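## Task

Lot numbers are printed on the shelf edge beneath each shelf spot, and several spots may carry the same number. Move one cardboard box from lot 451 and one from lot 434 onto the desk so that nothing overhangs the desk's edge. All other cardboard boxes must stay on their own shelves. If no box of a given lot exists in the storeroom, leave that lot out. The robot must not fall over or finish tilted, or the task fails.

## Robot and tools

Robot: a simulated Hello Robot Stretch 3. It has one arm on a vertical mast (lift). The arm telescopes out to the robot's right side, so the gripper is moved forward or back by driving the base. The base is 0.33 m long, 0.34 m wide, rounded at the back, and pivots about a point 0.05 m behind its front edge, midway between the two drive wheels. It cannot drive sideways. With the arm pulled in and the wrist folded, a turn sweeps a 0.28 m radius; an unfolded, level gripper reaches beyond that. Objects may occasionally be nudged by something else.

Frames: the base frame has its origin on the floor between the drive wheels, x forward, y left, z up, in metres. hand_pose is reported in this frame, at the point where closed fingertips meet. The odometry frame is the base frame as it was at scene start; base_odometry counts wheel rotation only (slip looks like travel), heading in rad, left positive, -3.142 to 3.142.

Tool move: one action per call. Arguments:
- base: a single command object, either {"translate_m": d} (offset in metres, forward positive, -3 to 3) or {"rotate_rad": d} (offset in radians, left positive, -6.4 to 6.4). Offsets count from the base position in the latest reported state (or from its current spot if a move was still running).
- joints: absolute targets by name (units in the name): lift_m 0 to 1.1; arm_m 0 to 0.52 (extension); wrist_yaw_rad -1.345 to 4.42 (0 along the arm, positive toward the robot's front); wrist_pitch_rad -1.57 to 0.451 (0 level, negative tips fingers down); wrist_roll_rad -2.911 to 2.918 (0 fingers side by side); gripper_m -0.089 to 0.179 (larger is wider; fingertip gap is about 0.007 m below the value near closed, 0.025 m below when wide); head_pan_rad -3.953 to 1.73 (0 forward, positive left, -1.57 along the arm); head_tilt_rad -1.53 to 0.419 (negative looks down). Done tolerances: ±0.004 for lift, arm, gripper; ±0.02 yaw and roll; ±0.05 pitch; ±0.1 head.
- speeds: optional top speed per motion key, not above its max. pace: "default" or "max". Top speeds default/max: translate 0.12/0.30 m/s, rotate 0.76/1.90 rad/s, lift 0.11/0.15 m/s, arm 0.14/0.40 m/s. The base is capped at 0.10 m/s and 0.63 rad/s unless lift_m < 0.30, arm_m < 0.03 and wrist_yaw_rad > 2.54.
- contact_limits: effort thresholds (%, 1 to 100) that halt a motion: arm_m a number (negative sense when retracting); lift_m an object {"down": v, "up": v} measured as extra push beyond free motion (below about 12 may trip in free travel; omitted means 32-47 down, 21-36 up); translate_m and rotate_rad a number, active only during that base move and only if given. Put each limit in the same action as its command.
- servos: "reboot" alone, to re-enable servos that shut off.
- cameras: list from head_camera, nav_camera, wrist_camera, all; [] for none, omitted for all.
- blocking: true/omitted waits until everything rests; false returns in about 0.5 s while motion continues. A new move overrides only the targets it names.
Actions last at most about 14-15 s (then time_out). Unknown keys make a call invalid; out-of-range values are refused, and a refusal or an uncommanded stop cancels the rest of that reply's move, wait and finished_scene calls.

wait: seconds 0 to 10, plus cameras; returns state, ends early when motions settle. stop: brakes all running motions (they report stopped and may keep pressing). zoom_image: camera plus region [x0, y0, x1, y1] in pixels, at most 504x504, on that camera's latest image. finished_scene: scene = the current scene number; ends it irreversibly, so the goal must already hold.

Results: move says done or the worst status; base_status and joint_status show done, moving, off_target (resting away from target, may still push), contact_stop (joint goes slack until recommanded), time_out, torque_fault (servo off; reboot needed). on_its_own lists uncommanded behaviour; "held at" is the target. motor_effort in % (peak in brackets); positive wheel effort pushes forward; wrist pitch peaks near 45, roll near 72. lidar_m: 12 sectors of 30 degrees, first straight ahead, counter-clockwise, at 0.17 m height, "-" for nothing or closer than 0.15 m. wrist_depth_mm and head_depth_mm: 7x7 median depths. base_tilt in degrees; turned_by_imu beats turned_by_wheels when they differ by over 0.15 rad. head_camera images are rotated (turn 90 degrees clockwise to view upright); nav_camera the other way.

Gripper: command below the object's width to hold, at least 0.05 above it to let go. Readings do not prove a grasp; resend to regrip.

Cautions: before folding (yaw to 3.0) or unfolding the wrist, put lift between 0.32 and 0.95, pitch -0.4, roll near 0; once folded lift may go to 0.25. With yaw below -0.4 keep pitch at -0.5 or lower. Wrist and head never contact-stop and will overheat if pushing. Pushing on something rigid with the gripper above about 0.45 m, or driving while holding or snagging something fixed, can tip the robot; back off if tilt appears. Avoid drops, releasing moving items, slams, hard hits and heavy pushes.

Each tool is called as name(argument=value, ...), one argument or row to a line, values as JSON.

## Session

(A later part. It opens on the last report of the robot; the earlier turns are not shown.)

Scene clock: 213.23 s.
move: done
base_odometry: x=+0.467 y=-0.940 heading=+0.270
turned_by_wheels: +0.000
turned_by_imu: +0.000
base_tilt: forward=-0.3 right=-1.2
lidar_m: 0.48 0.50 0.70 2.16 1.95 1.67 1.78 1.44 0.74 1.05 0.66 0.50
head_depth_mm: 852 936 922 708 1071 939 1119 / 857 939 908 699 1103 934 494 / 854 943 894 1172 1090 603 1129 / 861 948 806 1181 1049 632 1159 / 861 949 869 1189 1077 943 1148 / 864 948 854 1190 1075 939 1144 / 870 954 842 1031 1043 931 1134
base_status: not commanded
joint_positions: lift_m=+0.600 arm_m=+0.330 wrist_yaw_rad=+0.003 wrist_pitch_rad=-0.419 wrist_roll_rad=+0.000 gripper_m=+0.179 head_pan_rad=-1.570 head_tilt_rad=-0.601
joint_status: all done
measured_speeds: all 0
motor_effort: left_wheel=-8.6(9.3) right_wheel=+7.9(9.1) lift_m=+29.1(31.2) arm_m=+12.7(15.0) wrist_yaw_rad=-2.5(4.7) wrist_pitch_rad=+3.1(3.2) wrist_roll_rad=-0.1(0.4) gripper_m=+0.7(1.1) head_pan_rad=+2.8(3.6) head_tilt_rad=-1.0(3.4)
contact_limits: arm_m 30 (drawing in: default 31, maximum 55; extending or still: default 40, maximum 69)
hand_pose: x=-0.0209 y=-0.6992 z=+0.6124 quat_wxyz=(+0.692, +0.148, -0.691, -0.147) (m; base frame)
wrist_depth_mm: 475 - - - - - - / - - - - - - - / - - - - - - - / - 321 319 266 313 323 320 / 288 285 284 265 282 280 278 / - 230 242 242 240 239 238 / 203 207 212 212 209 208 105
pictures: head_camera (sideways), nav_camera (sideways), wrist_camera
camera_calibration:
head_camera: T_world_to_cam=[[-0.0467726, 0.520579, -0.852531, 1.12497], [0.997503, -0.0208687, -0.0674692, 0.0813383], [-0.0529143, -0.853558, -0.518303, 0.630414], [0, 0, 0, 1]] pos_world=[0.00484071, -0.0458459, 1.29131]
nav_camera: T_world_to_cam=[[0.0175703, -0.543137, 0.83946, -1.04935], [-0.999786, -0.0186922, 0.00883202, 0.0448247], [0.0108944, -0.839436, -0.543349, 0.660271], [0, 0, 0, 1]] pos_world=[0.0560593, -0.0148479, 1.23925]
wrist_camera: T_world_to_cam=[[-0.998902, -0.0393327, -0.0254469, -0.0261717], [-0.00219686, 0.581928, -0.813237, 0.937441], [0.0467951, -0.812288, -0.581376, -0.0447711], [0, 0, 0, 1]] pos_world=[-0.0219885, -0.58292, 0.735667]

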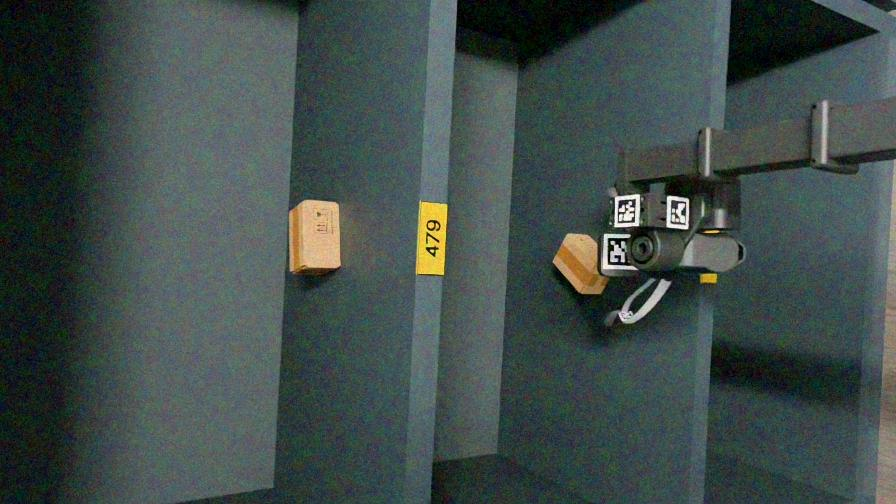

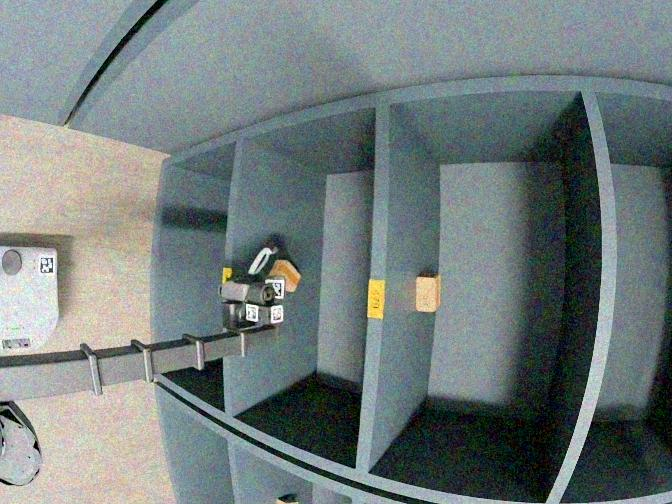

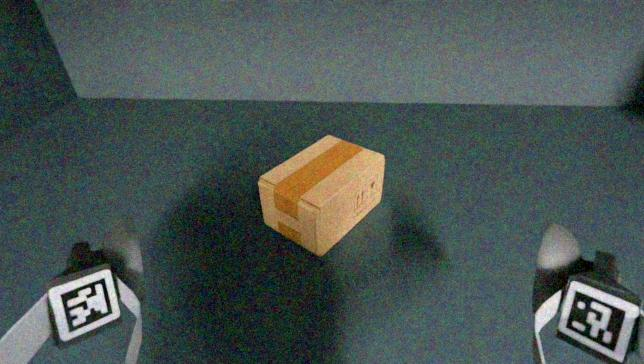

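move(
  joints={"lift_m":0.69},
  pace="max",
  cameras=[],
)

move(
  base={"translate_m":0.15},
  joints={"wrist_pitch_rad":-0.52,"arm_m":0.46},
  cameras=[],
)

move(
  joints={"wrist_yaw_rad":-0.71,"arm_m":0.5},
)

Scene clock: 240.43 s.
move: done
base_odometry: x=+0.467 y=-0.940 heading=+0.270
turned_by_wheels: +0.000
turned_by_imu: +0.000
base_tilt: forward=-0.3 right=-1.2
lidar_m: 0.48 0.50 0.71 2.16 1.95 1.68 1.79 1.44 0.74 1.06 0.66 0.49
head_depth_mm: 852 936 918 707 1077 937 1120 / 851 934 910 699 1102 462 380 / 857 943 896 1178 578 872 1161 / 861 945 809 1181 669 897 1157 / 863 947 870 1185 1045 944 1146 / 864 950 857 1196 1068 941 1150 / 867 953 845 1028 1042 934 1134
base_status: not commanded
joint_positions: lift_m=+0.690 arm_m=+0.330 wrist_yaw_rad=+0.003 wrist_pitch_rad=-0.419 wrist_roll_rad=+0.000 gripper_m=+0.179 head_pan_rad=-1.570 head_tilt_rad=-0.601
joint_status: all done
measured_speeds: all 0
motor_effort: left_wheel=-8.6(9.1) right_wheel=+8.4(9.1) lift_m=+27.8(34.7) arm_m=+10.2(11.5) wrist_yaw_rad=-2.5(3.8) wrist_pitch_rad=+3.1(3.2) wrist_roll_rad=-0.1(0.6) gripper_m=+0.5(1.0) head_pan_rad=+2.2(2.9) head_tilt_rad=+1.4(1.8)
contact_limits: arm_m 30 (drawing in: default 31, maximum 55; extending or still: default 40, maximum 69)
hand_pose: x=-0.0209 y=-0.6992 z=+0.7025 quat_wxyz=(+0.692, +0.148, -0.691, -0.146) (m; base frame)
wrist_depth_mm: 473 - - - - - - / 508 - - - - - - / - - - - - - - / - - - - - - - / - 142 - 328 - - - / - 126 - 309 - - - / 294 299 306 304 305 303 105
pictures: none
No camera images: "cameras" was empty.

Scene clock: 243.07 s.
move: done
base_odometry: x=+0.611 y=-0.900 heading=+0.270
turned_by_wheels: +0.000
turned_by_imu: -0.001
base_tilt: forward=-0.3 right=-1.2
lidar_m: 0.33 0.35 0.49 1.48 1.94 1.80 1.94 0.84 0.84 0.91 0.46 0.34
head_depth_mm: 860 940 926 710 1110 939 1168 / 859 946 822 701 1100 465 372 / 862 944 839 690 640 926 1161 / 864 950 882 684 980 956 1153 / 865 955 871 1190 1049 941 1148 / 859 928 860 927 1033 938 1137 / 678 696 705 689 812 906 1014
base_status: done
joint_positions: lift_m=+0.690 arm_m=+0.460 wrist_yaw_rad=+0.003 wrist_pitch_rad=-0.531 wrist_roll_rad=+0.000 gripper_m=+0.179 head_pan_rad=-1.570 head_tilt_rad=-0.601
joint_status: all done
measured_speeds: all 0
motor_effort: left_wheel=+5.2(9.2) right_wheel=+4.5(12.2) lift_m=+24.8(27.6) arm_m=+11.4(15.6) wrist_yaw_rad=-2.8(4.6) wrist_pitch_rad=+1.6(3.7) wrist_roll_rad=+0.0(0.3) gripper_m=+0.2(1.1) head_pan_rad=+2.1(2.8) head_tilt_rad=+3.0(3.2)
hand_pose: x=-0.0210 y=-0.8137 z=+0.6782 quat_wxyz=(+0.683, +0.187, -0.682, -0.185) (m; base frame)
wrist_depth_mm: - 349 338 334 330 329 320 / - 385 - - - - - / - - - - - - - / - - - - - - - / - 143 - - - - - / - 298 312 313 309 306 304 / 269 275 277 276 274 234 105
pictures: none
No camera images: "cameras" was empty.

Scene clock: 244.43 s.
move: done
base_odometry: x=+0.611 y=-0.900 heading=+0.270
turned_by_wheels: +0.000
turned_by_imu: +0.000
base_tilt: forward=-0.4 right=-1.2
lidar_m: 0.33 0.35 0.49 1.48 1.95 1.80 1.93 0.83 0.84 0.91 0.46 0.34
head_depth_mm: 859 938 922 707 1114 939 1175 / 861 945 821 701 1062 473 364 / 865 947 836 691 694 928 1167 / 864 951 885 697 982 947 1159 / 867 956 869 1190 1077 945 1149 / 859 929 860 928 1033 940 1135 / 679 695 706 691 805 906 1015
base_status: not commanded
joint_positions: lift_m=+0.690 arm_m=+0.500 wrist_yaw_rad=-0.707 wrist_pitch_rad=-0.531 wrist_roll_rad=+0.000 gripper_m=+0.179 head_pan_rad=-1.570 head_tilt_rad=-0.601
joint_status: all done
measured_speeds: all 0
motor_effort: left_wheel=+5.3(6.0) right_wheel=+4.1(4.7) lift_m=+25.4(26.4) arm_m=+13.3(14.9) wrist_yaw_rad=-3.1(5.4) wrist_pitch_rad=+1.6(1.7) wrist_roll_rad=+0.1(0.3) gripper_m=+0.5(1.4) head_pan_rad=+2.2(2.7) head_tilt_rad=+2.9(4.1)
hand_pose: x=-0.1571 y=-0.8036 z=+0.6782 quat_wxyz=(+0.576, -0.062, -0.704, -0.411) (m; base frame)
wrist_depth_mm: 259 292 327 - - - - / 279 313 - - 578 - - / 300 327 - - - - - / 316 - - - - - - / 334 143 - - - - - / - 299 313 254 309 307 305 / 269 273 278 227 274 268 105
pictures: head_camera (sideways), nav_camera (sideways), wrist_camera
camera_calibration:
head_camera: T_world_to_cam=[[-0.0467726, 0.520579, -0.852531, 1.12497], [0.997503, -0.0208687, -0.0674692, 0.0813383], [-0.0529143, -0.853558, -0.518303, 0.630414], [0, 0, 0, 1]] pos_world=[0.00484071, -0.0458459, 1.29131]
nav_camera: T_world_to_cam=[[0.0175703, -0.543137, 0.83946, -1.04935], [-0.999786, -0.0186922, 0.00883202, 0.0448247], [0.0108944, -0.839436, -0.543349, 0.660271], [0, 0, 0, 1]] pos_world=[0.0560593, -0.0148479, 1.23925]
wrist_camera: T_world_to_cam=[[-0.781479, 0.623235, -0.029458, 0.404679], [0.434103, 0.509199, -0.743149, 1.01393], [-0.448157, -0.593543, -0.668477, 0.072137], [0, 0, 0, 1]] pos_world=[-0.0915747, -0.725687, 0.813646]

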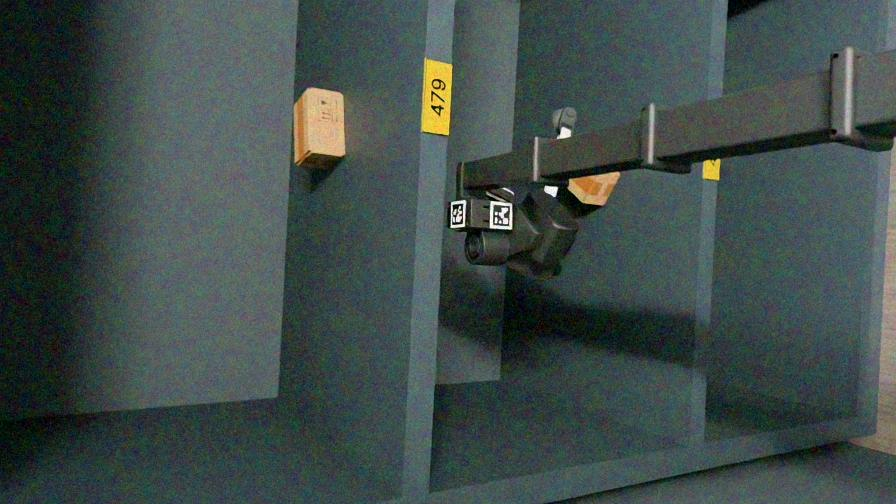

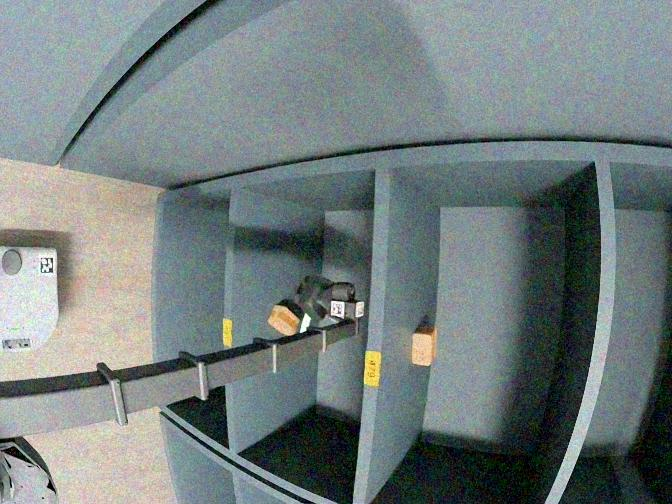

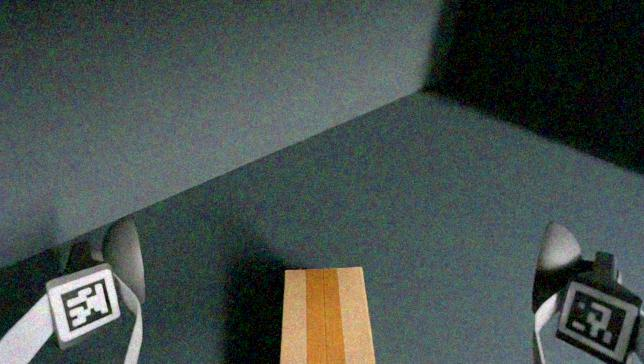

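move(
  joints={"lift_m":0.58},
  contact_limits={"lift_m":{"down":15}},
  cameras=["wrist_camera"],
)

move(
  joints={"gripper_m":0.02},
  cameras=["wrist_camera"],
)

move(
  joints={"lift_m":0.7},
)

Scene clock: 259.40 s.
move: done
base_odometry: x=+0.611 y=-0.900 heading=+0.270
turned_by_wheels: +0.000
turned_by_imu: +0.000
base_tilt: forward=-0.5 right=-1.3
lidar_m: 0.33 0.35 0.49 1.48 1.95 1.79 1.93 0.83 0.84 0.91 0.45 0.34
head_depth_mm: 861 938 927 709 1110 941 1173 / 860 942 820 699 1104 936 1126 / 864 942 837 1177 776 610 1132 / 865 945 886 1188 777 953 1154 / 867 949 878 1187 1078 945 1152 / 860 928 861 924 1037 941 1135 / 676 696 707 690 807 901 1012
base_status: not commanded
joint_positions: lift_m=+0.580 arm_m=+0.500 wrist_yaw_rad=-0.707 wrist_pitch_rad=-0.531 wrist_roll_rad=+0.000 gripper_m=+0.179 head_pan_rad=-1.570 head_tilt_rad=-0.600
joint_status: all done
measured_speeds: all 0
motor_effort: left_wheel=+5.1(5.9) right_wheel=+3.9(4.9) lift_m=+23.7(29.1) arm_m=+12.6(13.4) wrist_yaw_rad=-2.3(4.7) wrist_pitch_rad=+1.6(1.7) wrist_roll_rad=-0.2(0.3) gripper_m=+1.0(1.0) head_pan_rad=+1.7(2.3) head_tilt_rad=+2.4(4.2)
contact_limits: lift_m down 15 (down: maximum 72; up: maximum 65)
hand_pose: x=-0.1571 y=-0.8035 z=+0.5681 quat_wxyz=(+0.576, -0.062, -0.704, -0.411) (m; base frame)
wrist_depth_mm: 260 289 326 - - - - / 278 315 356 - - - - / 294 307 303 302 297 293 293 / 258 254 251 176 249 247 244 / 220 212 216 155 206 211 216 / 123 144 185 135 182 186 184 / 162 165 165 151 163 165 105
pictures: wrist_camera
camera_calibration:
wrist_camera: T_world_to_cam=[[-0.781387, 0.623352, -0.0294339, 0.401512], [0.434246, 0.509253, -0.743029, 0.93208], [-0.448179, -0.593375, -0.668612, -0.00124772], [0, 0, 0, 1]] pos_world=[-0.0915748, -0.725688, 0.703546]

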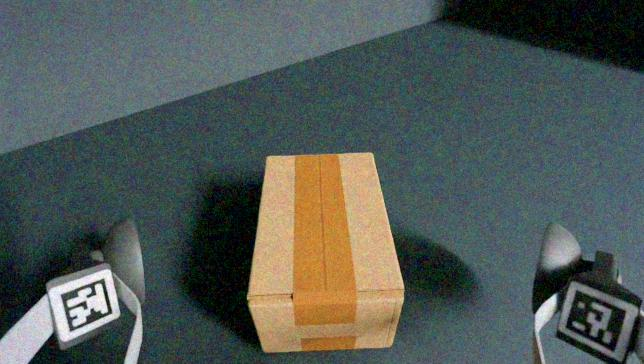

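Scene clock: 261.53 s.
move: done
base_odometry: x=+0.611 y=-0.900 heading=+0.270
turned_by_wheels: +0.000
turned_by_imu: +0.000
base_tilt: forward=-0.3 right=-1.1
lidar_m: 0.33 0.35 0.49 1.48 1.95 1.79 1.93 0.84 0.84 0.91 0.45 0.34
head_depth_mm: 856 943 928 710 1116 941 1176 / 857 944 824 700 1101 937 1127 / 859 947 841 1186 776 608 1136 / 867 948 885 1188 775 954 1154 / 865 947 875 1188 1084 946 1151 / 859 925 860 928 1033 940 1143 / 678 693 705 691 805 899 1010
base_status: not commanded
joint_positions: lift_m=+0.580 arm_m=+0.500 wrist_yaw_rad=-0.707 wrist_pitch_rad=-0.531 wrist_roll_rad=+0.000 gripper_m=+0.021 head_pan_rad=-1.570 head_tilt_rad=-0.600
joint_status: all done
measured_speeds: all 0
motor_effort: left_wheel=+5.3(5.9) right_wheel=+4.1(4.7) lift_m=+23.3(23.9) arm_m=+12.5(13.6) wrist_yaw_rad=-3.0(4.0) wrist_pitch_rad=+1.7(1.7) wrist_roll_rad=+0.1(0.3) gripper_m=-16.3(89.6) head_pan_rad=+1.5(2.2) head_tilt_rad=+3.5(4.4)
contact_limits: lift_m down 15 (down: maximum 72; up: maximum 65)
hand_pose: x=-0.1571 y=-0.8035 z=+0.5681 quat_wxyz=(+0.576, -0.062, -0.704, -0.411) (m; base frame)
wrist_depth_mm: 261 292 325 - - - - / 278 316 354 - - - - / 293 306 303 301 298 295 292 / 256 255 252 176 248 248 245 / 219 218 156 155 152 212 211 / 192 191 130 136 129 186 185 / 171 101 165 154 160 162 165
pictures: wrist_camera
camera_calibration:
wrist_camera: T_world_to_cam=[[-0.781193, 0.623595, -0.0294511, 0.401718], [0.434436, 0.509138, -0.742996, 0.931991], [-0.448334, -0.593218, -0.668647, -0.00112299], [0, 0, 0, 1]] pos_world=[-0.0915748, -0.725688, 0.703546]

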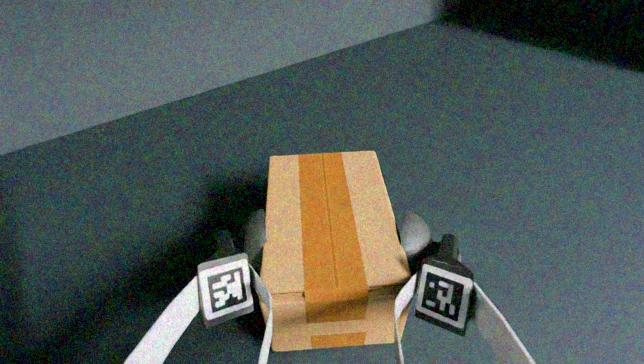

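Scene clock: 263.47 s.
move: done
base_odometry: x=+0.611 y=-0.900 heading=+0.270
turned_by_wheels: +0.000
turned_by_imu: +0.000
base_tilt: forward=-0.3 right=-1.1
lidar_m: 0.33 0.35 0.49 1.48 1.95 1.80 1.93 0.83 0.84 0.91 0.46 0.34
head_depth_mm: 859 944 926 708 1114 942 1173 / 861 943 822 699 1064 448 356 / 863 944 839 692 686 929 1161 / 866 951 885 698 1011 951 1158 / 868 954 873 1195 1077 943 1156 / 861 928 858 923 1036 939 1138 / 680 693 706 689 805 897 1011
base_status: not commanded
joint_positions: lift_m=+0.700 arm_m=+0.500 wrist_yaw_rad=-0.708 wrist_pitch_rad=-0.540 wrist_roll_rad=+0.000 gripper_m=+0.021 head_pan_rad=-1.570 head_tilt_rad=-0.600
joint_status: all done
measured_speeds: all 0
motor_effort: left_wheel=+5.6(5.7) right_wheel=+4.1(4.8) lift_m=+32.0(33.9) arm_m=+12.4(13.0) wrist_yaw_rad=-2.1(4.0) wrist_pitch_rad=+3.2(3.4) wrist_roll_rad=+0.0(0.3) gripper_m=-15.9(16.4) head_pan_rad=+1.6(2.1) head_tilt_rad=+3.6(4.2)
hand_pose: x=-0.1564 y=-0.8024 z=+0.6863 quat_wxyz=(+0.574, -0.059, -0.704, -0.413) (m; base frame)
wrist_depth_mm: 262 293 327 - - - - / 279 314 - - 580 - - / 300 327 - - - - - / 318 - 414 178 - - - / 337 - 153 157 147 - - / 317 323 129 136 126 315 315 / 290 100 274 155 270 270 279
pictures: head_camera (sideways), nav_camera (sideways), wrist_camera
camera_calibration:
head_camera: T_world_to_cam=[[-0.0467485, 0.519964, -0.852908, 1.12543], [0.997504, -0.0209297, -0.0674334, 0.0812892], [-0.052914, -0.853932, -0.517688, 0.6296], [0, 0, 0, 1]] pos_world=[0.00484079, -0.0458489, 1.29131]
nav_camera: T_world_to_cam=[[0.0175188, -0.542461, 0.839898, -1.04989], [-0.999787, -0.0186573, 0.00880366, 0.0448604], [0.0108946, -0.839874, -0.542673, 0.659426], [0, 0, 0, 1]] pos_world=[0.0560593, -0.0148508, 1.23925]
wrist_camera: T_world_to_cam=[[-0.780694, 0.624206, -0.029732, 0.405899], [0.438809, 0.513701, -0.737264, 1.01934], [-0.444931, -0.588624, -0.67495, 0.0875001], [0, 0, 0, 1]] pos_world=[-0.0914822, -0.725497, 0.822651]

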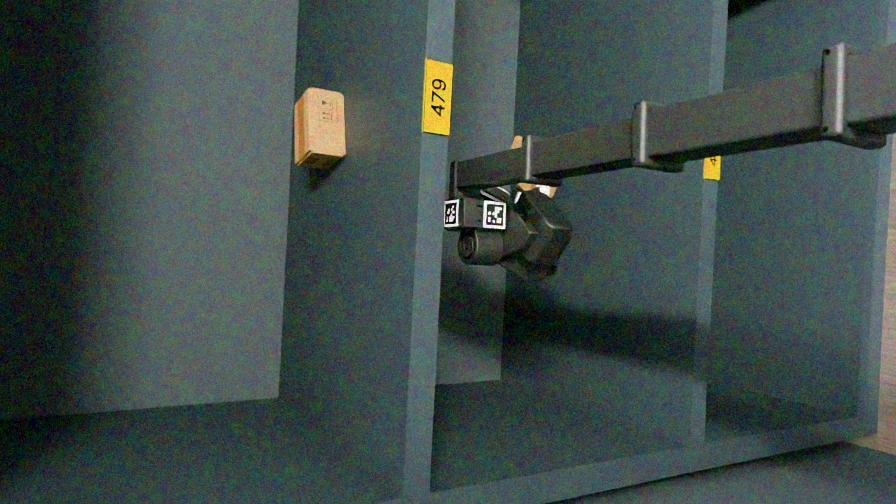

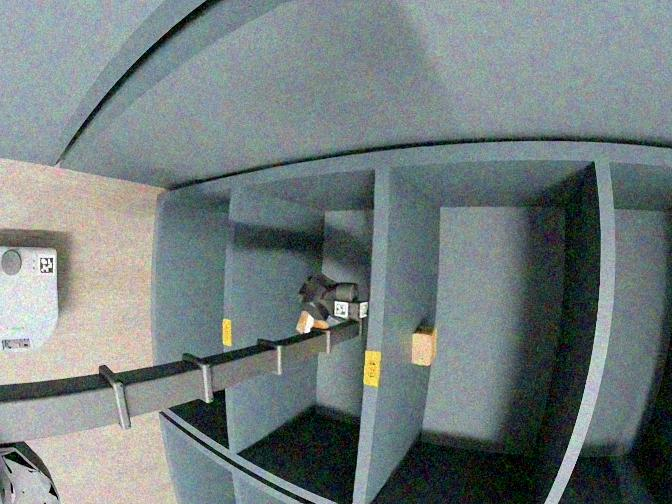

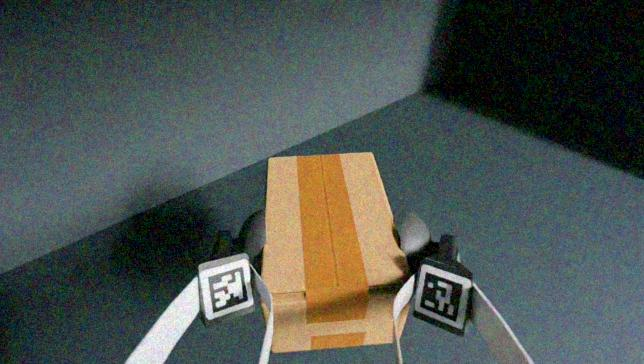

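move(
  joints={"wrist_yaw_rad":0,"arm_m":0.4},
  cameras=[],
)

move(
  joints={"arm_m":0.0,"head_pan_rad":-3.14,"head_tilt_rad":-0.4},
)

move(
  joints={"head_pan_rad":-3.8,"head_tilt_rad":-0.4},
  cameras=["nav_camera","head_camera"],
)

Scene clock: 276.83 s.
move: done
base_odometry: x=+0.611 y=-0.900 heading=+0.270
turned_by_wheels: +0.000
turned_by_imu: +0.000
base_tilt: forward=-0.3 right=-1.3
lidar_m: 0.33 0.35 0.49 1.48 1.95 1.80 1.93 0.84 0.83 0.91 0.46 0.34
head_depth_mm: 860 942 923 708 1113 942 1178 / 859 944 823 699 1104 450 371 / 862 948 841 694 612 932 1158 / 863 950 886 1184 639 949 1154 / 869 954 871 1187 1083 943 1150 / 857 929 860 926 1035 941 1133 / 677 695 707 691 806 900 1011
base_status: not commanded
joint_positions: lift_m=+0.700 arm_m=+0.400 wrist_yaw_rad=-0.003 wrist_pitch_rad=-0.540 wrist_roll_rad=+0.000 gripper_m=+0.021 head_pan_rad=-1.570 head_tilt_rad=-0.600
joint_status: all done
measured_speeds: all 0
motor_effort: left_wheel=+5.4(5.7) right_wheel=+4.3(4.8) lift_m=+31.4(31.8) arm_m=-12.0(14.5) wrist_yaw_rad=+1.9(5.4) wrist_pitch_rad=+3.3(3.4) wrist_roll_rad=+0.2(0.2) gripper_m=-16.2(16.5) head_pan_rad=+1.4(1.9) head_tilt_rad=+3.0(3.9)
hand_pose: x=-0.0222 y=-0.7523 z=+0.6863 quat_wxyz=(+0.681, +0.188, -0.681, -0.190) (m; base frame)
wrist_depth_mm: - 413 - - - - - / - - - - - - - / - - - - - - - / - - - 178 - - - / - - 152 157 147 - - / 317 323 129 136 126 314 312 / 290 100 274 155 269 269 280
pictures: none
No camera images: "cameras" was empty.

Scene clock: 280.97 s.
move: done
base_odometry: x=+0.611 y=-0.900 heading=+0.270
turned_by_wheels: +0.000
turned_by_imu: +0.000
base_tilt: forward=-0.3 right=-1.2
lidar_m: 0.33 0.35 0.49 1.48 1.95 1.79 1.93 0.84 0.83 0.91 0.46 0.34
head_depth_mm: 1615 1743 1863 2006 2132 1806 1430 / 1655 1728 1833 1996 2143 1789 1414 / 1644 1738 1858 1997 2138 1782 1415 / 1632 1748 1858 1985 2128 1759 1409 / 1632 1752 1882 2017 2132 1777 1397 / 1670 1777 1887 2025 2151 1758 1398 / 1662 1764 1874 1989 2037 1697 1395
base_status: not commanded
joint_positions: lift_m=+0.700 arm_m=+0.001 wrist_yaw_rad=-0.003 wrist_pitch_rad=-0.540 wrist_roll_rad=+0.000 gripper_m=+0.021 head_pan_rad=-3.140 head_tilt_rad=-0.400
joint_status: all done
measured_speeds: all 0
motor_effort: left_wheel=+5.3(6.1) right_wheel=+3.9(4.8) lift_m=+30.7(31.7) arm_m=-12.7(14.6) wrist_yaw_rad=+2.5(3.8) wrist_pitch_rad=+3.3(3.3) wrist_roll_rad=+0.0(0.3) gripper_m=-15.7(16.6) head_pan_rad=+3.9(5.3) head_tilt_rad=-3.6(8.2)
hand_pose: x=-0.0222 y=-0.3529 z=+0.6863 quat_wxyz=(+0.681, +0.188, -0.681, -0.190) (m; base frame)
wrist_depth_mm: 381 - - - - - 703 / 401 - - - - - - / 423 - - - - - - / 408 - - 178 - - - / 424 - 153 156 148 - - / 415 - 129 136 126 - 801 / 411 100 770 154 765 115 769
pictures: head_camera (sideways), nav_camera (sideways), wrist_camera
camera_calibration:
head_camera: T_world_to_cam=[[0.339885, 0.0466308, -0.93931, 1.23583], [-0.0336864, -0.997525, -0.06171, 0.0801613], [-0.939863, 0.0526163, -0.337473, 0.400584], [0, 0, 0, 1]] pos_world=[-0.0408455, 0.001258, 1.30096]
nav_camera: T_world_to_cam=[[-0.364557, -0.0174842, 0.931017, -1.16638], [-0.0168003, 0.999784, 0.0121972, 0.0344301], [-0.931029, -0.0111948, -0.364773, 0.433666], [0, 0, 0, 1]] pos_world=[-0.0208797, -0.0499612, 1.24369]
wrist_camera: T_world_to_cam=[[-0.999099, -0.0302965, -0.0297327, -0.00574777], [0.00144332, 0.675785, -0.737098, 0.776895], [0.0424244, -0.736476, -0.675132, 0.370557], [0, 0, 0, 1]] pos_world=[-0.0225846, -0.252281, 0.822652]

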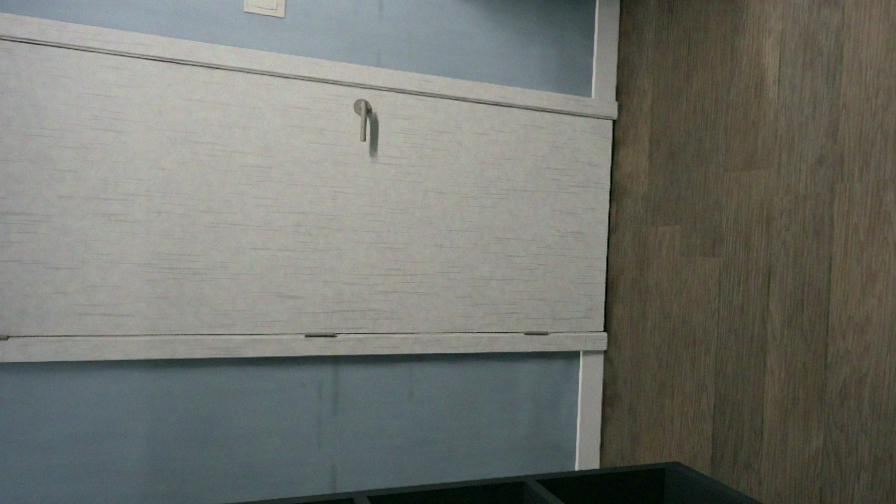

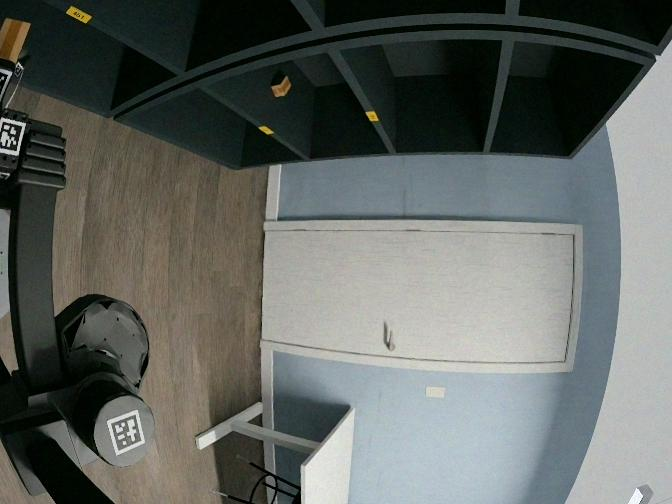

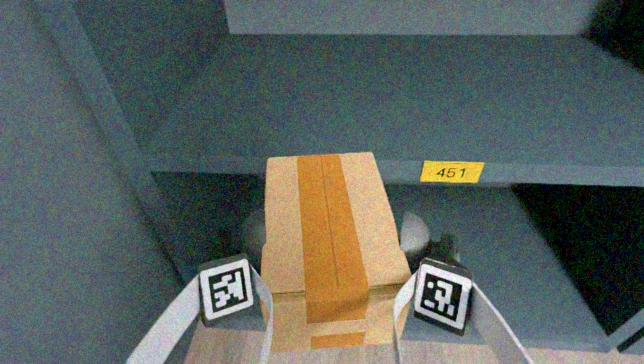

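Scene clock: 281.90 s.
move: done
base_odometry: x=+0.611 y=-0.900 heading=+0.270
turned_by_wheels: +0.000
turned_by_imu: +0.000
base_tilt: forward=-0.4 right=-1.2
lidar_m: 0.33 0.35 0.49 1.48 1.95 1.79 1.93 0.83 0.84 0.91 0.46 0.34
head_depth_mm: 2652 2903 3074 - - - - / 2425 2639 2849 2347 2407 1795 1456 / 2248 2405 2559 2083 2416 1793 1410 / 2066 2218 2338 2042 2420 1765 1403 / 1900 2061 2194 2005 2243 1746 1400 / 1806 1892 2024 2151 2252 1742 1393 / 1703 1782 1890 1994 2126 1741 1383
base_status: not commanded
joint_positions: lift_m=+0.700 arm_m=+0.001 wrist_yaw_rad=-0.003 wrist_pitch_rad=-0.540 wrist_roll_rad=+0.000 gripper_m=+0.021 head_pan_rad=-3.814 head_tilt_rad=-0.400
joint_status: all done
measured_speeds: all 0
motor_effort: left_wheel=+5.2(5.5) right_wheel=+3.0(4.6) lift_m=+30.6(31.3) arm_m=-12.3(13.1) wrist_yaw_rad=+1.3(3.6) wrist_pitch_rad=+3.2(3.4) wrist_roll_rad=+0.0(0.3) gripper_m=-15.9(16.4) head_pan_rad=-0.8(5.5) head_tilt_rad=-3.8(8.7)
hand_pose: x=-0.0222 y=-0.3529 z=+0.6863 quat_wxyz=(+0.681, +0.188, -0.681, -0.190) (m; base frame)
wrist_depth_mm: 383 - - - - - 715 / 399 - - - - - - / 424 - - - - - - / 406 - - 178 - - - / 424 - 153 156 148 - - / 408 - 129 136 127 - 803 / 413 100 762 154 774 115 753
pictures: head_camera (sideways), nav_camera (sideways)
camera_calibration:
head_camera: T_world_to_cam=[[0.295127, -0.175583, -0.939186, 1.23597], [-0.648231, -0.75893, -0.0618142, 0.0840413], [-0.701923, 0.627053, -0.337799, 0.399516], [0, 0, 0, 1]] pos_world=[-0.0298608, 0.0302797, 1.30096]
nav_camera: T_world_to_cam=[[-0.296232, 0.213872, 0.930863, -1.1666], [0.610164, 0.792182, 0.0121661, 0.0306037], [-0.73481, 0.571583, -0.365166, 0.432996], [0, 0, 0, 1]] pos_world=[-0.0460878, -0.022234, 1.24369]

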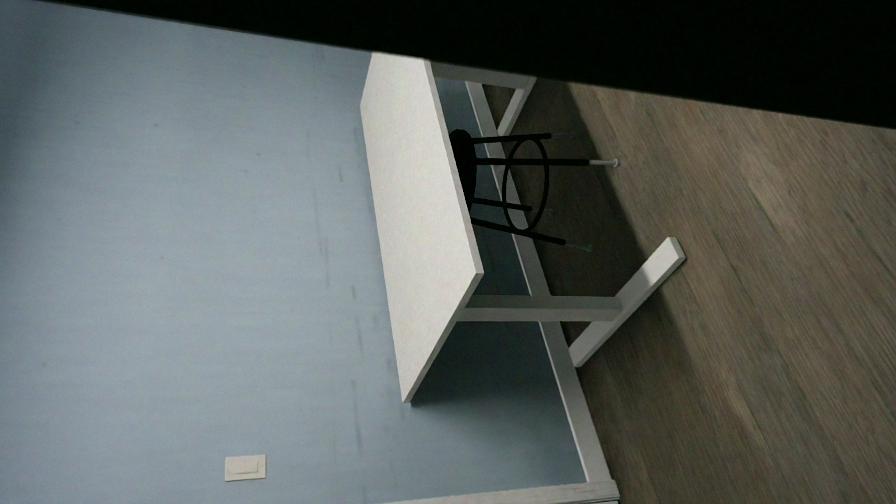

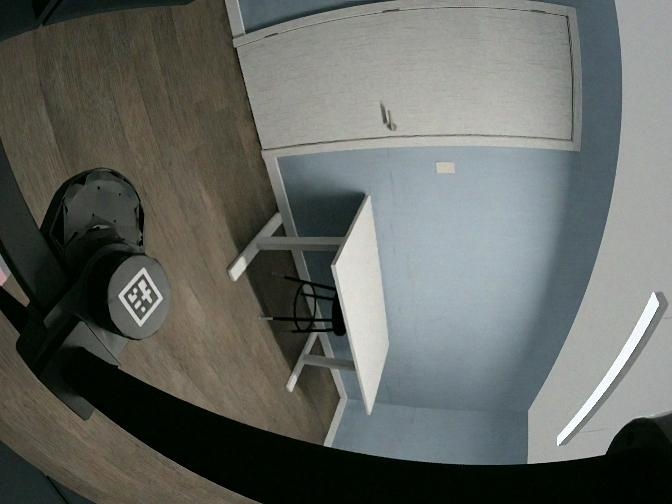

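move(
  base={"translate_m":-0.4},
  joints={"lift_m":0.85,"head_pan_rad":-1.9,"head_tilt_rad":-0.45},
  cameras=[],
)

move(
  base={"rotate_rad":-1.33},
  cameras=[],
)

move(
  base={"translate_m":-1.2},
)

Scene clock: 311.57 s.
move: done
base_odometry: x=+0.226 y=-1.007 heading=+0.270
turned_by_wheels: +0.000
turned_by_imu: +0.000
base_tilt: forward=-0.3 right=-1.1
lidar_m: 0.73 0.77 1.07 3.64 2.14 1.48 1.54 1.26 0.62 0.76 0.91 0.75
head_depth_mm: 669 1080 1172 835 1349 1016 1293 / 594 1042 1130 820 1309 1010 1284 / 527 570 613 687 1211 971 1239 / 507 547 597 651 710 783 876 / 606 764 827 741 898 948 842 / 659 913 981 783 1142 986 467 / 681 885 948 773 1113 979 790
base_status: done
joint_positions: lift_m=+0.850 arm_m=+0.001 wrist_yaw_rad=-0.003 wrist_pitch_rad=-0.540 wrist_roll_rad=+0.000 gripper_m=+0.021 head_pan_rad=-1.900 head_tilt_rad=-0.452
joint_status: all done
measured_speeds: all 0
motor_effort: left_wheel=-5.3(12.3) right_wheel=-6.2(11.6) lift_m=+31.1(34.7) arm_m=-10.4(12.0) wrist_yaw_rad=+1.8(3.5) wrist_pitch_rad=+3.3(3.4) wrist_roll_rad=-0.2(0.3) gripper_m=-15.8(16.6) head_pan_rad=-2.9(5.2) head_tilt_rad=+2.6(7.9)
hand_pose: x=-0.0221 y=-0.3529 z=+0.8362 quat_wxyz=(+0.681, +0.188, -0.681, -0.190) (m; base frame)
wrist_depth_mm: 795 - - - - - 319 / - - - - - - 348 / - - - - - 389 382 / - - - 178 580 - - / - - 153 156 149 - - / - - 129 136 126 - - / - 101 124 149 151 105 -
pictures: none
No camera images: "cameras" was empty.

Scene clock: 314.80 s.
move: done
base_odometry: x=+0.226 y=-1.007 heading=-1.060
turned_by_wheels: -1.330
turned_by_imu: -1.309
base_tilt: forward=-0.3 right=-1.2
lidar_m: 1.05 0.83 0.73 0.73 0.86 1.53 2.49 1.49 1.53 1.26 1.19 0.62
head_depth_mm: 1306 1400 1531 1663 1845 1728 1376 / 1303 1398 1501 1643 1797 1700 1400 / 1298 1386 1494 1630 1787 1693 1361 / 1286 1381 1486 1618 1759 1689 1358 / 1277 1370 1474 1601 1765 1671 1344 / 1275 1376 1467 1607 1760 1668 467 / 1282 1374 1487 1592 1762 1662 1298
base_status: done
joint_positions: lift_m=+0.850 arm_m=+0.001 wrist_yaw_rad=-0.002 wrist_pitch_rad=-0.540 wrist_roll_rad=+0.000 gripper_m=+0.021 head_pan_rad=-1.900 head_tilt_rad=-0.450
joint_status: not commanded
measured_speeds: all 0
motor_effort: left_wheel=+7.3(12.4) right_wheel=-11.5(12.8) lift_m=+31.1(31.9) arm_m=-11.9(13.5) wrist_yaw_rad=+1.8(3.5) wrist_pitch_rad=+3.2(3.4) wrist_roll_rad=+0.1(0.3) gripper_m=-15.4(16.5) head_pan_rad=-2.8(3.8) head_tilt_rad=+4.1(5.2)
hand_pose: x=-0.0221 y=-0.3529 z=+0.8362 quat_wxyz=(+0.681, +0.188, -0.681, -0.190) (m; base frame)
wrist_depth_mm: - - - - - - - / 965 - - - - - - / - - - - - - - / - - - 178 - - - / - - 156 157 157 - - / - - 129 136 127 - - / - 100 944 154 899 912 928
pictures: none
No camera images: "cameras" was empty.

Scene clock: 327.93 s.
move: done
base_odometry: x=-0.361 y=+0.040 heading=-1.060
turned_by_wheels: +0.000
turned_by_imu: +0.000
base_tilt: forward=-0.4 right=-1.2
lidar_m: 1.74 1.22 1.07 1.06 1.25 2.53 2.35 0.65 0.86 0.78 1.41 1.90
head_depth_mm: 1033 1108 1201 1290 1029 772 638 / 1023 1102 1199 1272 1024 768 631 / 1023 1094 1180 1269 1012 761 628 / 1017 1092 1169 1265 1005 760 626 / 1010 1080 1169 1258 997 749 622 / 1002 1077 1159 1242 991 748 467 / 1003 1073 1153 1247 1317 745 600
base_status: done
joint_positions: lift_m=+0.850 arm_m=+0.001 wrist_yaw_rad=-0.002 wrist_pitch_rad=-0.540 wrist_roll_rad=+0.000 gripper_m=+0.021 head_pan_rad=-1.900 head_tilt_rad=-0.450
joint_status: not commanded
measured_speeds: all 0
motor_effort: left_wheel=-5.7(9.8) right_wheel=-5.4(15.8) lift_m=+29.5(31.4) arm_m=-3.6(12.8) wrist_yaw_rad=+1.0(3.2) wrist_pitch_rad=+3.2(3.4) wrist_roll_rad=-0.2(0.5) gripper_m=-15.8(16.5) head_pan_rad=-1.8(3.4) head_tilt_rad=+3.9(5.0)
hand_pose: x=-0.0221 y=-0.3529 z=+0.8362 quat_wxyz=(+0.681, +0.188, -0.681, -0.190) (m; base frame)
wrist_depth_mm: - - - - - - - / - - - - - - - / - - - - - - - / - - 374 178 - - - / - - 156 156 148 - - / - - 129 136 127 - - / 963 110 918 154 913 897 930
pictures: head_camera (sideways), nav_camera (sideways), wrist_camera
camera_calibration:
head_camera: T_world_to_cam=[[0.0812674, 0.380928, -0.921026, 1.21351], [0.933613, -0.352619, -0.063462, 0.0765848], [-0.348945, -0.854724, -0.384296, 0.457854], [0, 0, 0, 1]] pos_world=[-0.0103531, -0.0439151, 1.29848]
nav_camera: T_world_to_cam=[[-0.116779, -0.394375, 0.911499, -1.14241], [-0.951305, 0.30804, 0.0113995, 0.0411594], [-0.285274, -0.865783, -0.411144, 0.490065], [0, 0, 0, 1]] pos_world=[0.0455485, -0.0389257, 1.24232]
wrist_camera: T_world_to_cam=[[-0.999082, -0.0307898, -0.029782, -0.00136443], [0.00114045, 0.67588, -0.737011, 0.887392], [0.0428215, -0.736368, -0.675224, 0.471954], [0, 0, 0, 1]] pos_world=[-0.022585, -0.252281, 0.972652]

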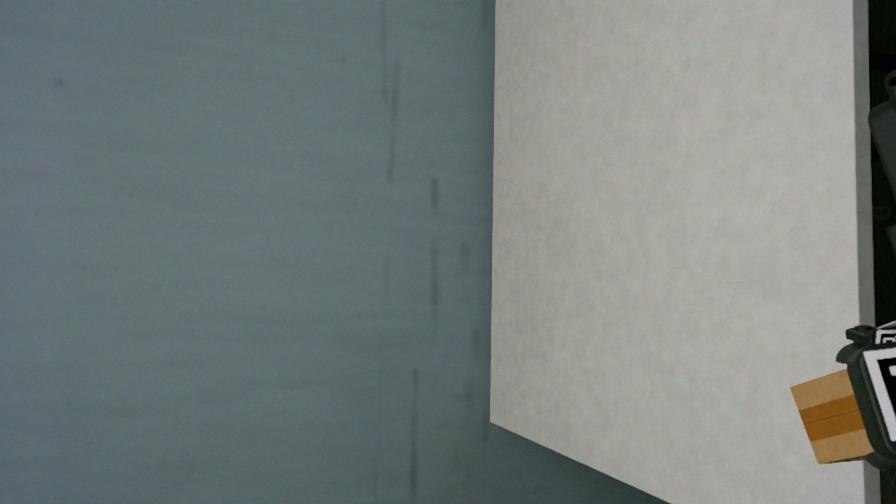

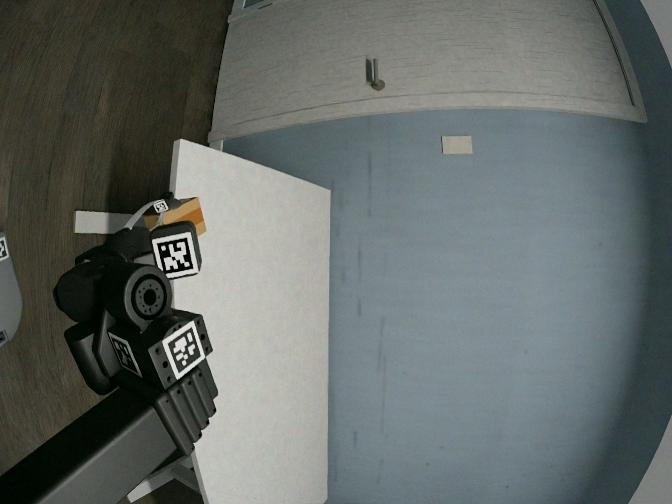

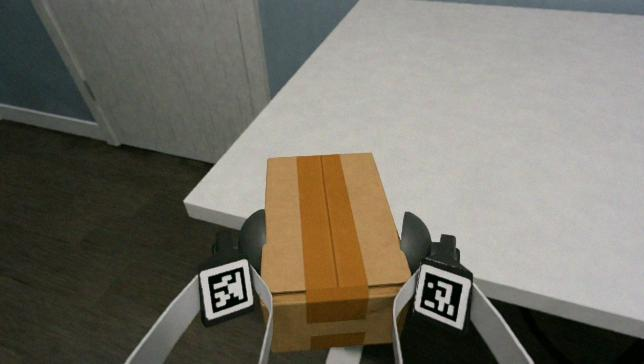

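move(
  base={"rotate_rad":-0.25},
  cameras=[],
)

move(
  joints={"arm_m":0.24,"head_tilt_rad":-0.6,"head_pan_rad":-1.6},
  cameras=["head_camera","wrist_camera"],
)

move(
  joints={"lift_m":0.758},
  speeds={"lift_m":0.04},
  contact_limits={"lift_m":{"down":13}},
  cameras=["head_camera","wrist_camera"],
)

Scene clock: 346.00 s.
move: done
base_odometry: x=-0.361 y=+0.040 heading=-1.309
turned_by_wheels: -0.250
turned_by_imu: -0.246
base_tilt: forward=-0.4 right=-1.1
lidar_m: 1.74 1.45 1.09 1.06 1.12 1.57 2.54 1.33 0.65 0.78 1.28 1.77
head_depth_mm: 1171 1272 1385 1456 1029 772 1329 / 1130 1221 1316 1415 1020 770 1168 / 1093 1182 1266 1372 1012 763 668 / 1057 1142 1231 1310 1006 756 664 / 1027 1100 1192 1271 994 751 624 / 1000 1068 1152 1224 996 748 468 / 970 1033 1109 1203 982 745 583
base_status: done
joint_positions: lift_m=+0.850 arm_m=+0.001 wrist_yaw_rad=-0.002 wrist_pitch_rad=-0.540 wrist_roll_rad=+0.000 gripper_m=+0.021 head_pan_rad=-1.900 head_tilt_rad=-0.450
joint_status: not commanded
measured_speeds: all 0
motor_effort: left_wheel=+8.5(11.7) right_wheel=-10.8(14.3) lift_m=+29.1(29.7) arm_m=-1.5(2.7) wrist_yaw_rad=+1.9(2.6) wrist_pitch_rad=+3.2(3.4) wrist_roll_rad=-0.1(0.3) gripper_m=-15.9(16.5) head_pan_rad=-1.8(2.1) head_tilt_rad=+3.9(4.5)
hand_pose: x=-0.0220 y=-0.3529 z=+0.8362 quat_wxyz=(+0.682, +0.188, -0.681, -0.190) (m; base frame)
wrist_depth_mm: - 976 - - - - - / - - - - - - - / - - - - - - - / - - - 178 - - - / - - 153 157 148 - - / - - 129 137 126 - - / 976 110 929 154 910 897 932
pictures: none
No camera images: "cameras" was empty.

Scene clock: 349.00 s.
move: done
base_odometry: x=-0.361 y=+0.040 heading=-1.309
turned_by_wheels: +0.000
turned_by_imu: +0.000
base_tilt: forward=-0.3 right=-1.1
lidar_m: 1.74 1.45 1.09 1.06 1.12 1.57 2.54 1.33 0.65 0.78 1.28 1.77
head_depth_mm: 995 1095 1217 1134 814 288 - / 997 1090 1212 1120 348 634 1216 / 999 1093 1213 438 402 682 1230 / 999 1098 1215 1098 426 677 1226 / 1002 1100 1220 1093 789 674 1192 / 1000 1100 1220 1081 807 672 1216 / 1006 1102 1221 1372 1488 685 1216
base_status: not commanded
joint_positions: lift_m=+0.850 arm_m=+0.240 wrist_yaw_rad=-0.002 wrist_pitch_rad=-0.540 wrist_roll_rad=+0.000 gripper_m=+0.021 head_pan_rad=-1.596 head_tilt_rad=-0.600
joint_status: all done
measured_speeds: all 0
motor_effort: left_wheel=+7.9(8.8) right_wheel=-10.3(11.1) lift_m=+28.9(29.9) arm_m=+13.6(15.1) wrist_yaw_rad=+1.0(2.7) wrist_pitch_rad=+3.3(3.5) wrist_roll_rad=+0.1(0.3) gripper_m=-16.1(16.7) head_pan_rad=-2.7(6.1) head_tilt_rad=-5.6(7.3)
hand_pose: x=-0.0220 y=-0.5923 z=+0.8362 quat_wxyz=(+0.681, +0.188, -0.681, -0.190) (m; base frame)
wrist_depth_mm: 735 - - - - - - / 802 - - - - - - / - 902 - - - - - / - - - 177 - - - / - - 153 156 148 - - / - - 129 136 126 - - / - 101 - 148 144 105 -
pictures: head_camera (sideways), wrist_camera
camera_calibration:
head_camera: T_world_to_cam=[[-0.0330923, 0.520986, -0.852923, 1.12535], [0.996608, -0.0471361, -0.0674589, 0.0813474], [-0.0753486, -0.852263, -0.517659, 0.629731], [0, 0, 0, 1]] pos_world=[0.00361822, -0.0457603, 1.29131]
wrist_camera: T_world_to_cam=[[-0.999078, -0.0309245, -0.029782, -0.00880474], [0.00103745, 0.676085, -0.736823, 1.04918], [0.042921, -0.736174, -0.67543, 0.295891], [0, 0, 0, 1]] pos_world=[-0.022585, -0.491781, 0.972652]

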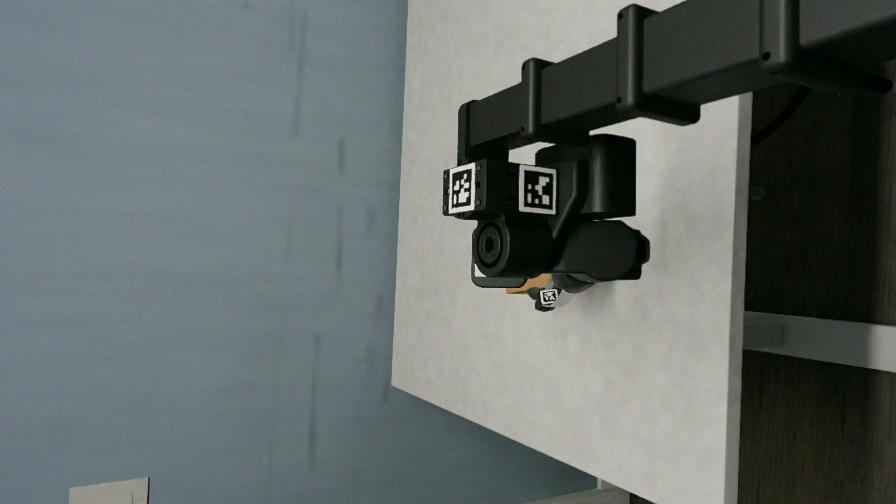

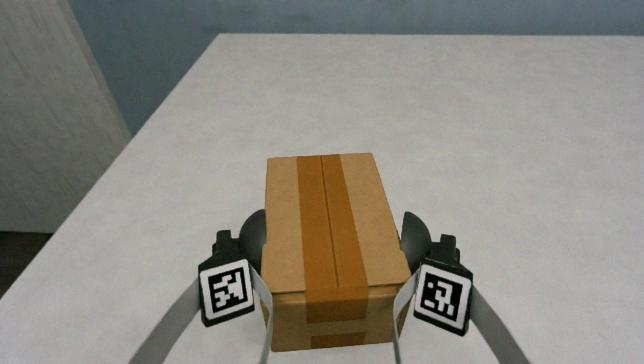

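Scene clock: 351.80 s.
move: done
base_odometry: x=-0.361 y=+0.040 heading=-1.309
turned_by_wheels: +0.000
turned_by_imu: +0.000
base_tilt: forward=-0.3 right=-1.3
lidar_m: 1.74 1.46 1.09 1.06 1.12 1.58 2.54 1.33 0.65 0.78 1.28 1.78
head_depth_mm: 999 1098 1215 1136 841 690 958 / 999 1097 1224 1119 807 371 327 / 1000 1100 1217 1113 472 477 1231 / 1002 1100 1220 1103 472 475 1230 / 1001 1103 1219 1094 814 673 1200 / 1002 1097 1226 1085 810 671 1219 / 1008 1104 1217 1369 905 685 1211
base_status: not commanded
joint_positions: lift_m=+0.758 arm_m=+0.240 wrist_yaw_rad=-0.002 wrist_pitch_rad=-0.496 wrist_roll_rad=-0.001 gripper_m=+0.021 head_pan_rad=-1.600 head_tilt_rad=-0.600
joint_status: all done
measured_speeds: all 0
motor_effort: left_wheel=+7.8(8.7) right_wheel=-10.0(11.2) lift_m=+19.5(27.0) arm_m=+11.4(13.7) wrist_yaw_rad=+1.5(3.1) wrist_pitch_rad=-5.0(5.4) wrist_roll_rad=+0.4(0.6) gripper_m=-16.0(16.5) head_pan_rad=-2.8(3.9) head_tilt_rad=-4.7(6.1)
contact_limits: lift_m down 13 (down: maximum 72; up: maximum 65)
hand_pose: x=-0.0220 y=-0.5989 z=+0.7536 quat_wxyz=(+0.686, +0.173, -0.685, -0.174) (m; base frame)
wrist_depth_mm: 723 - - - - - - / 797 - - - - - - / - - - - - - - / - - - 179 - - - / - - 153 156 146 - - / - - 130 136 127 - - / - 100 - 148 144 106 -
pictures: head_camera (sideways), wrist_camera
camera_calibration:
head_camera: T_world_to_cam=[[-0.0311403, 0.52137, -0.852762, 1.12514], [0.996421, -0.0508895, -0.0674995, 0.0814315], [-0.0785889, -0.851812, -0.517919, 0.630083], [0, 0, 0, 1]] pos_world=[0.00341485, -0.0457606, 1.29131]
wrist_camera: T_world_to_cam=[[-0.999092, -0.0327604, -0.0272509, -0.0144635], [-0.000159856, 0.642377, -0.766389, 0.99483], [0.0426126, -0.765688, -0.641799, 0.192257], [0, 0, 0, 1]] pos_world=[-0.0224839, -0.492321, 0.885422]

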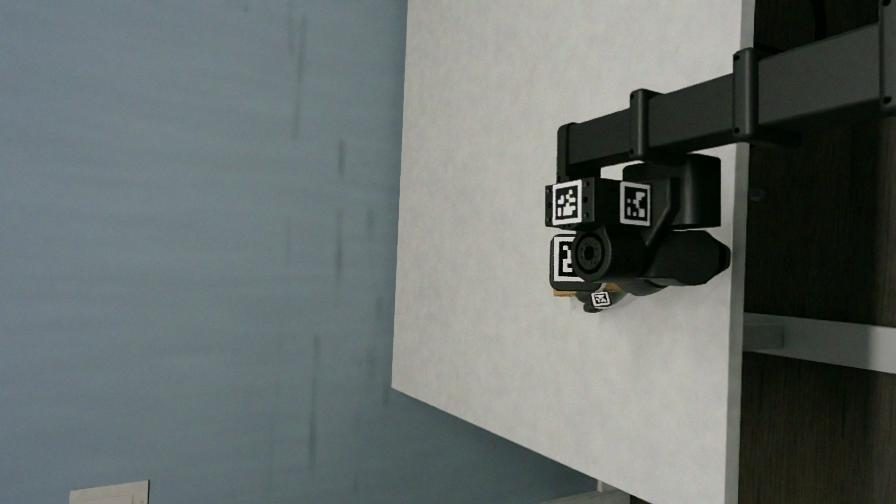

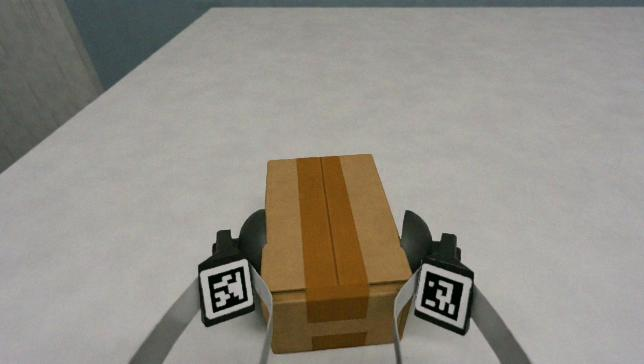

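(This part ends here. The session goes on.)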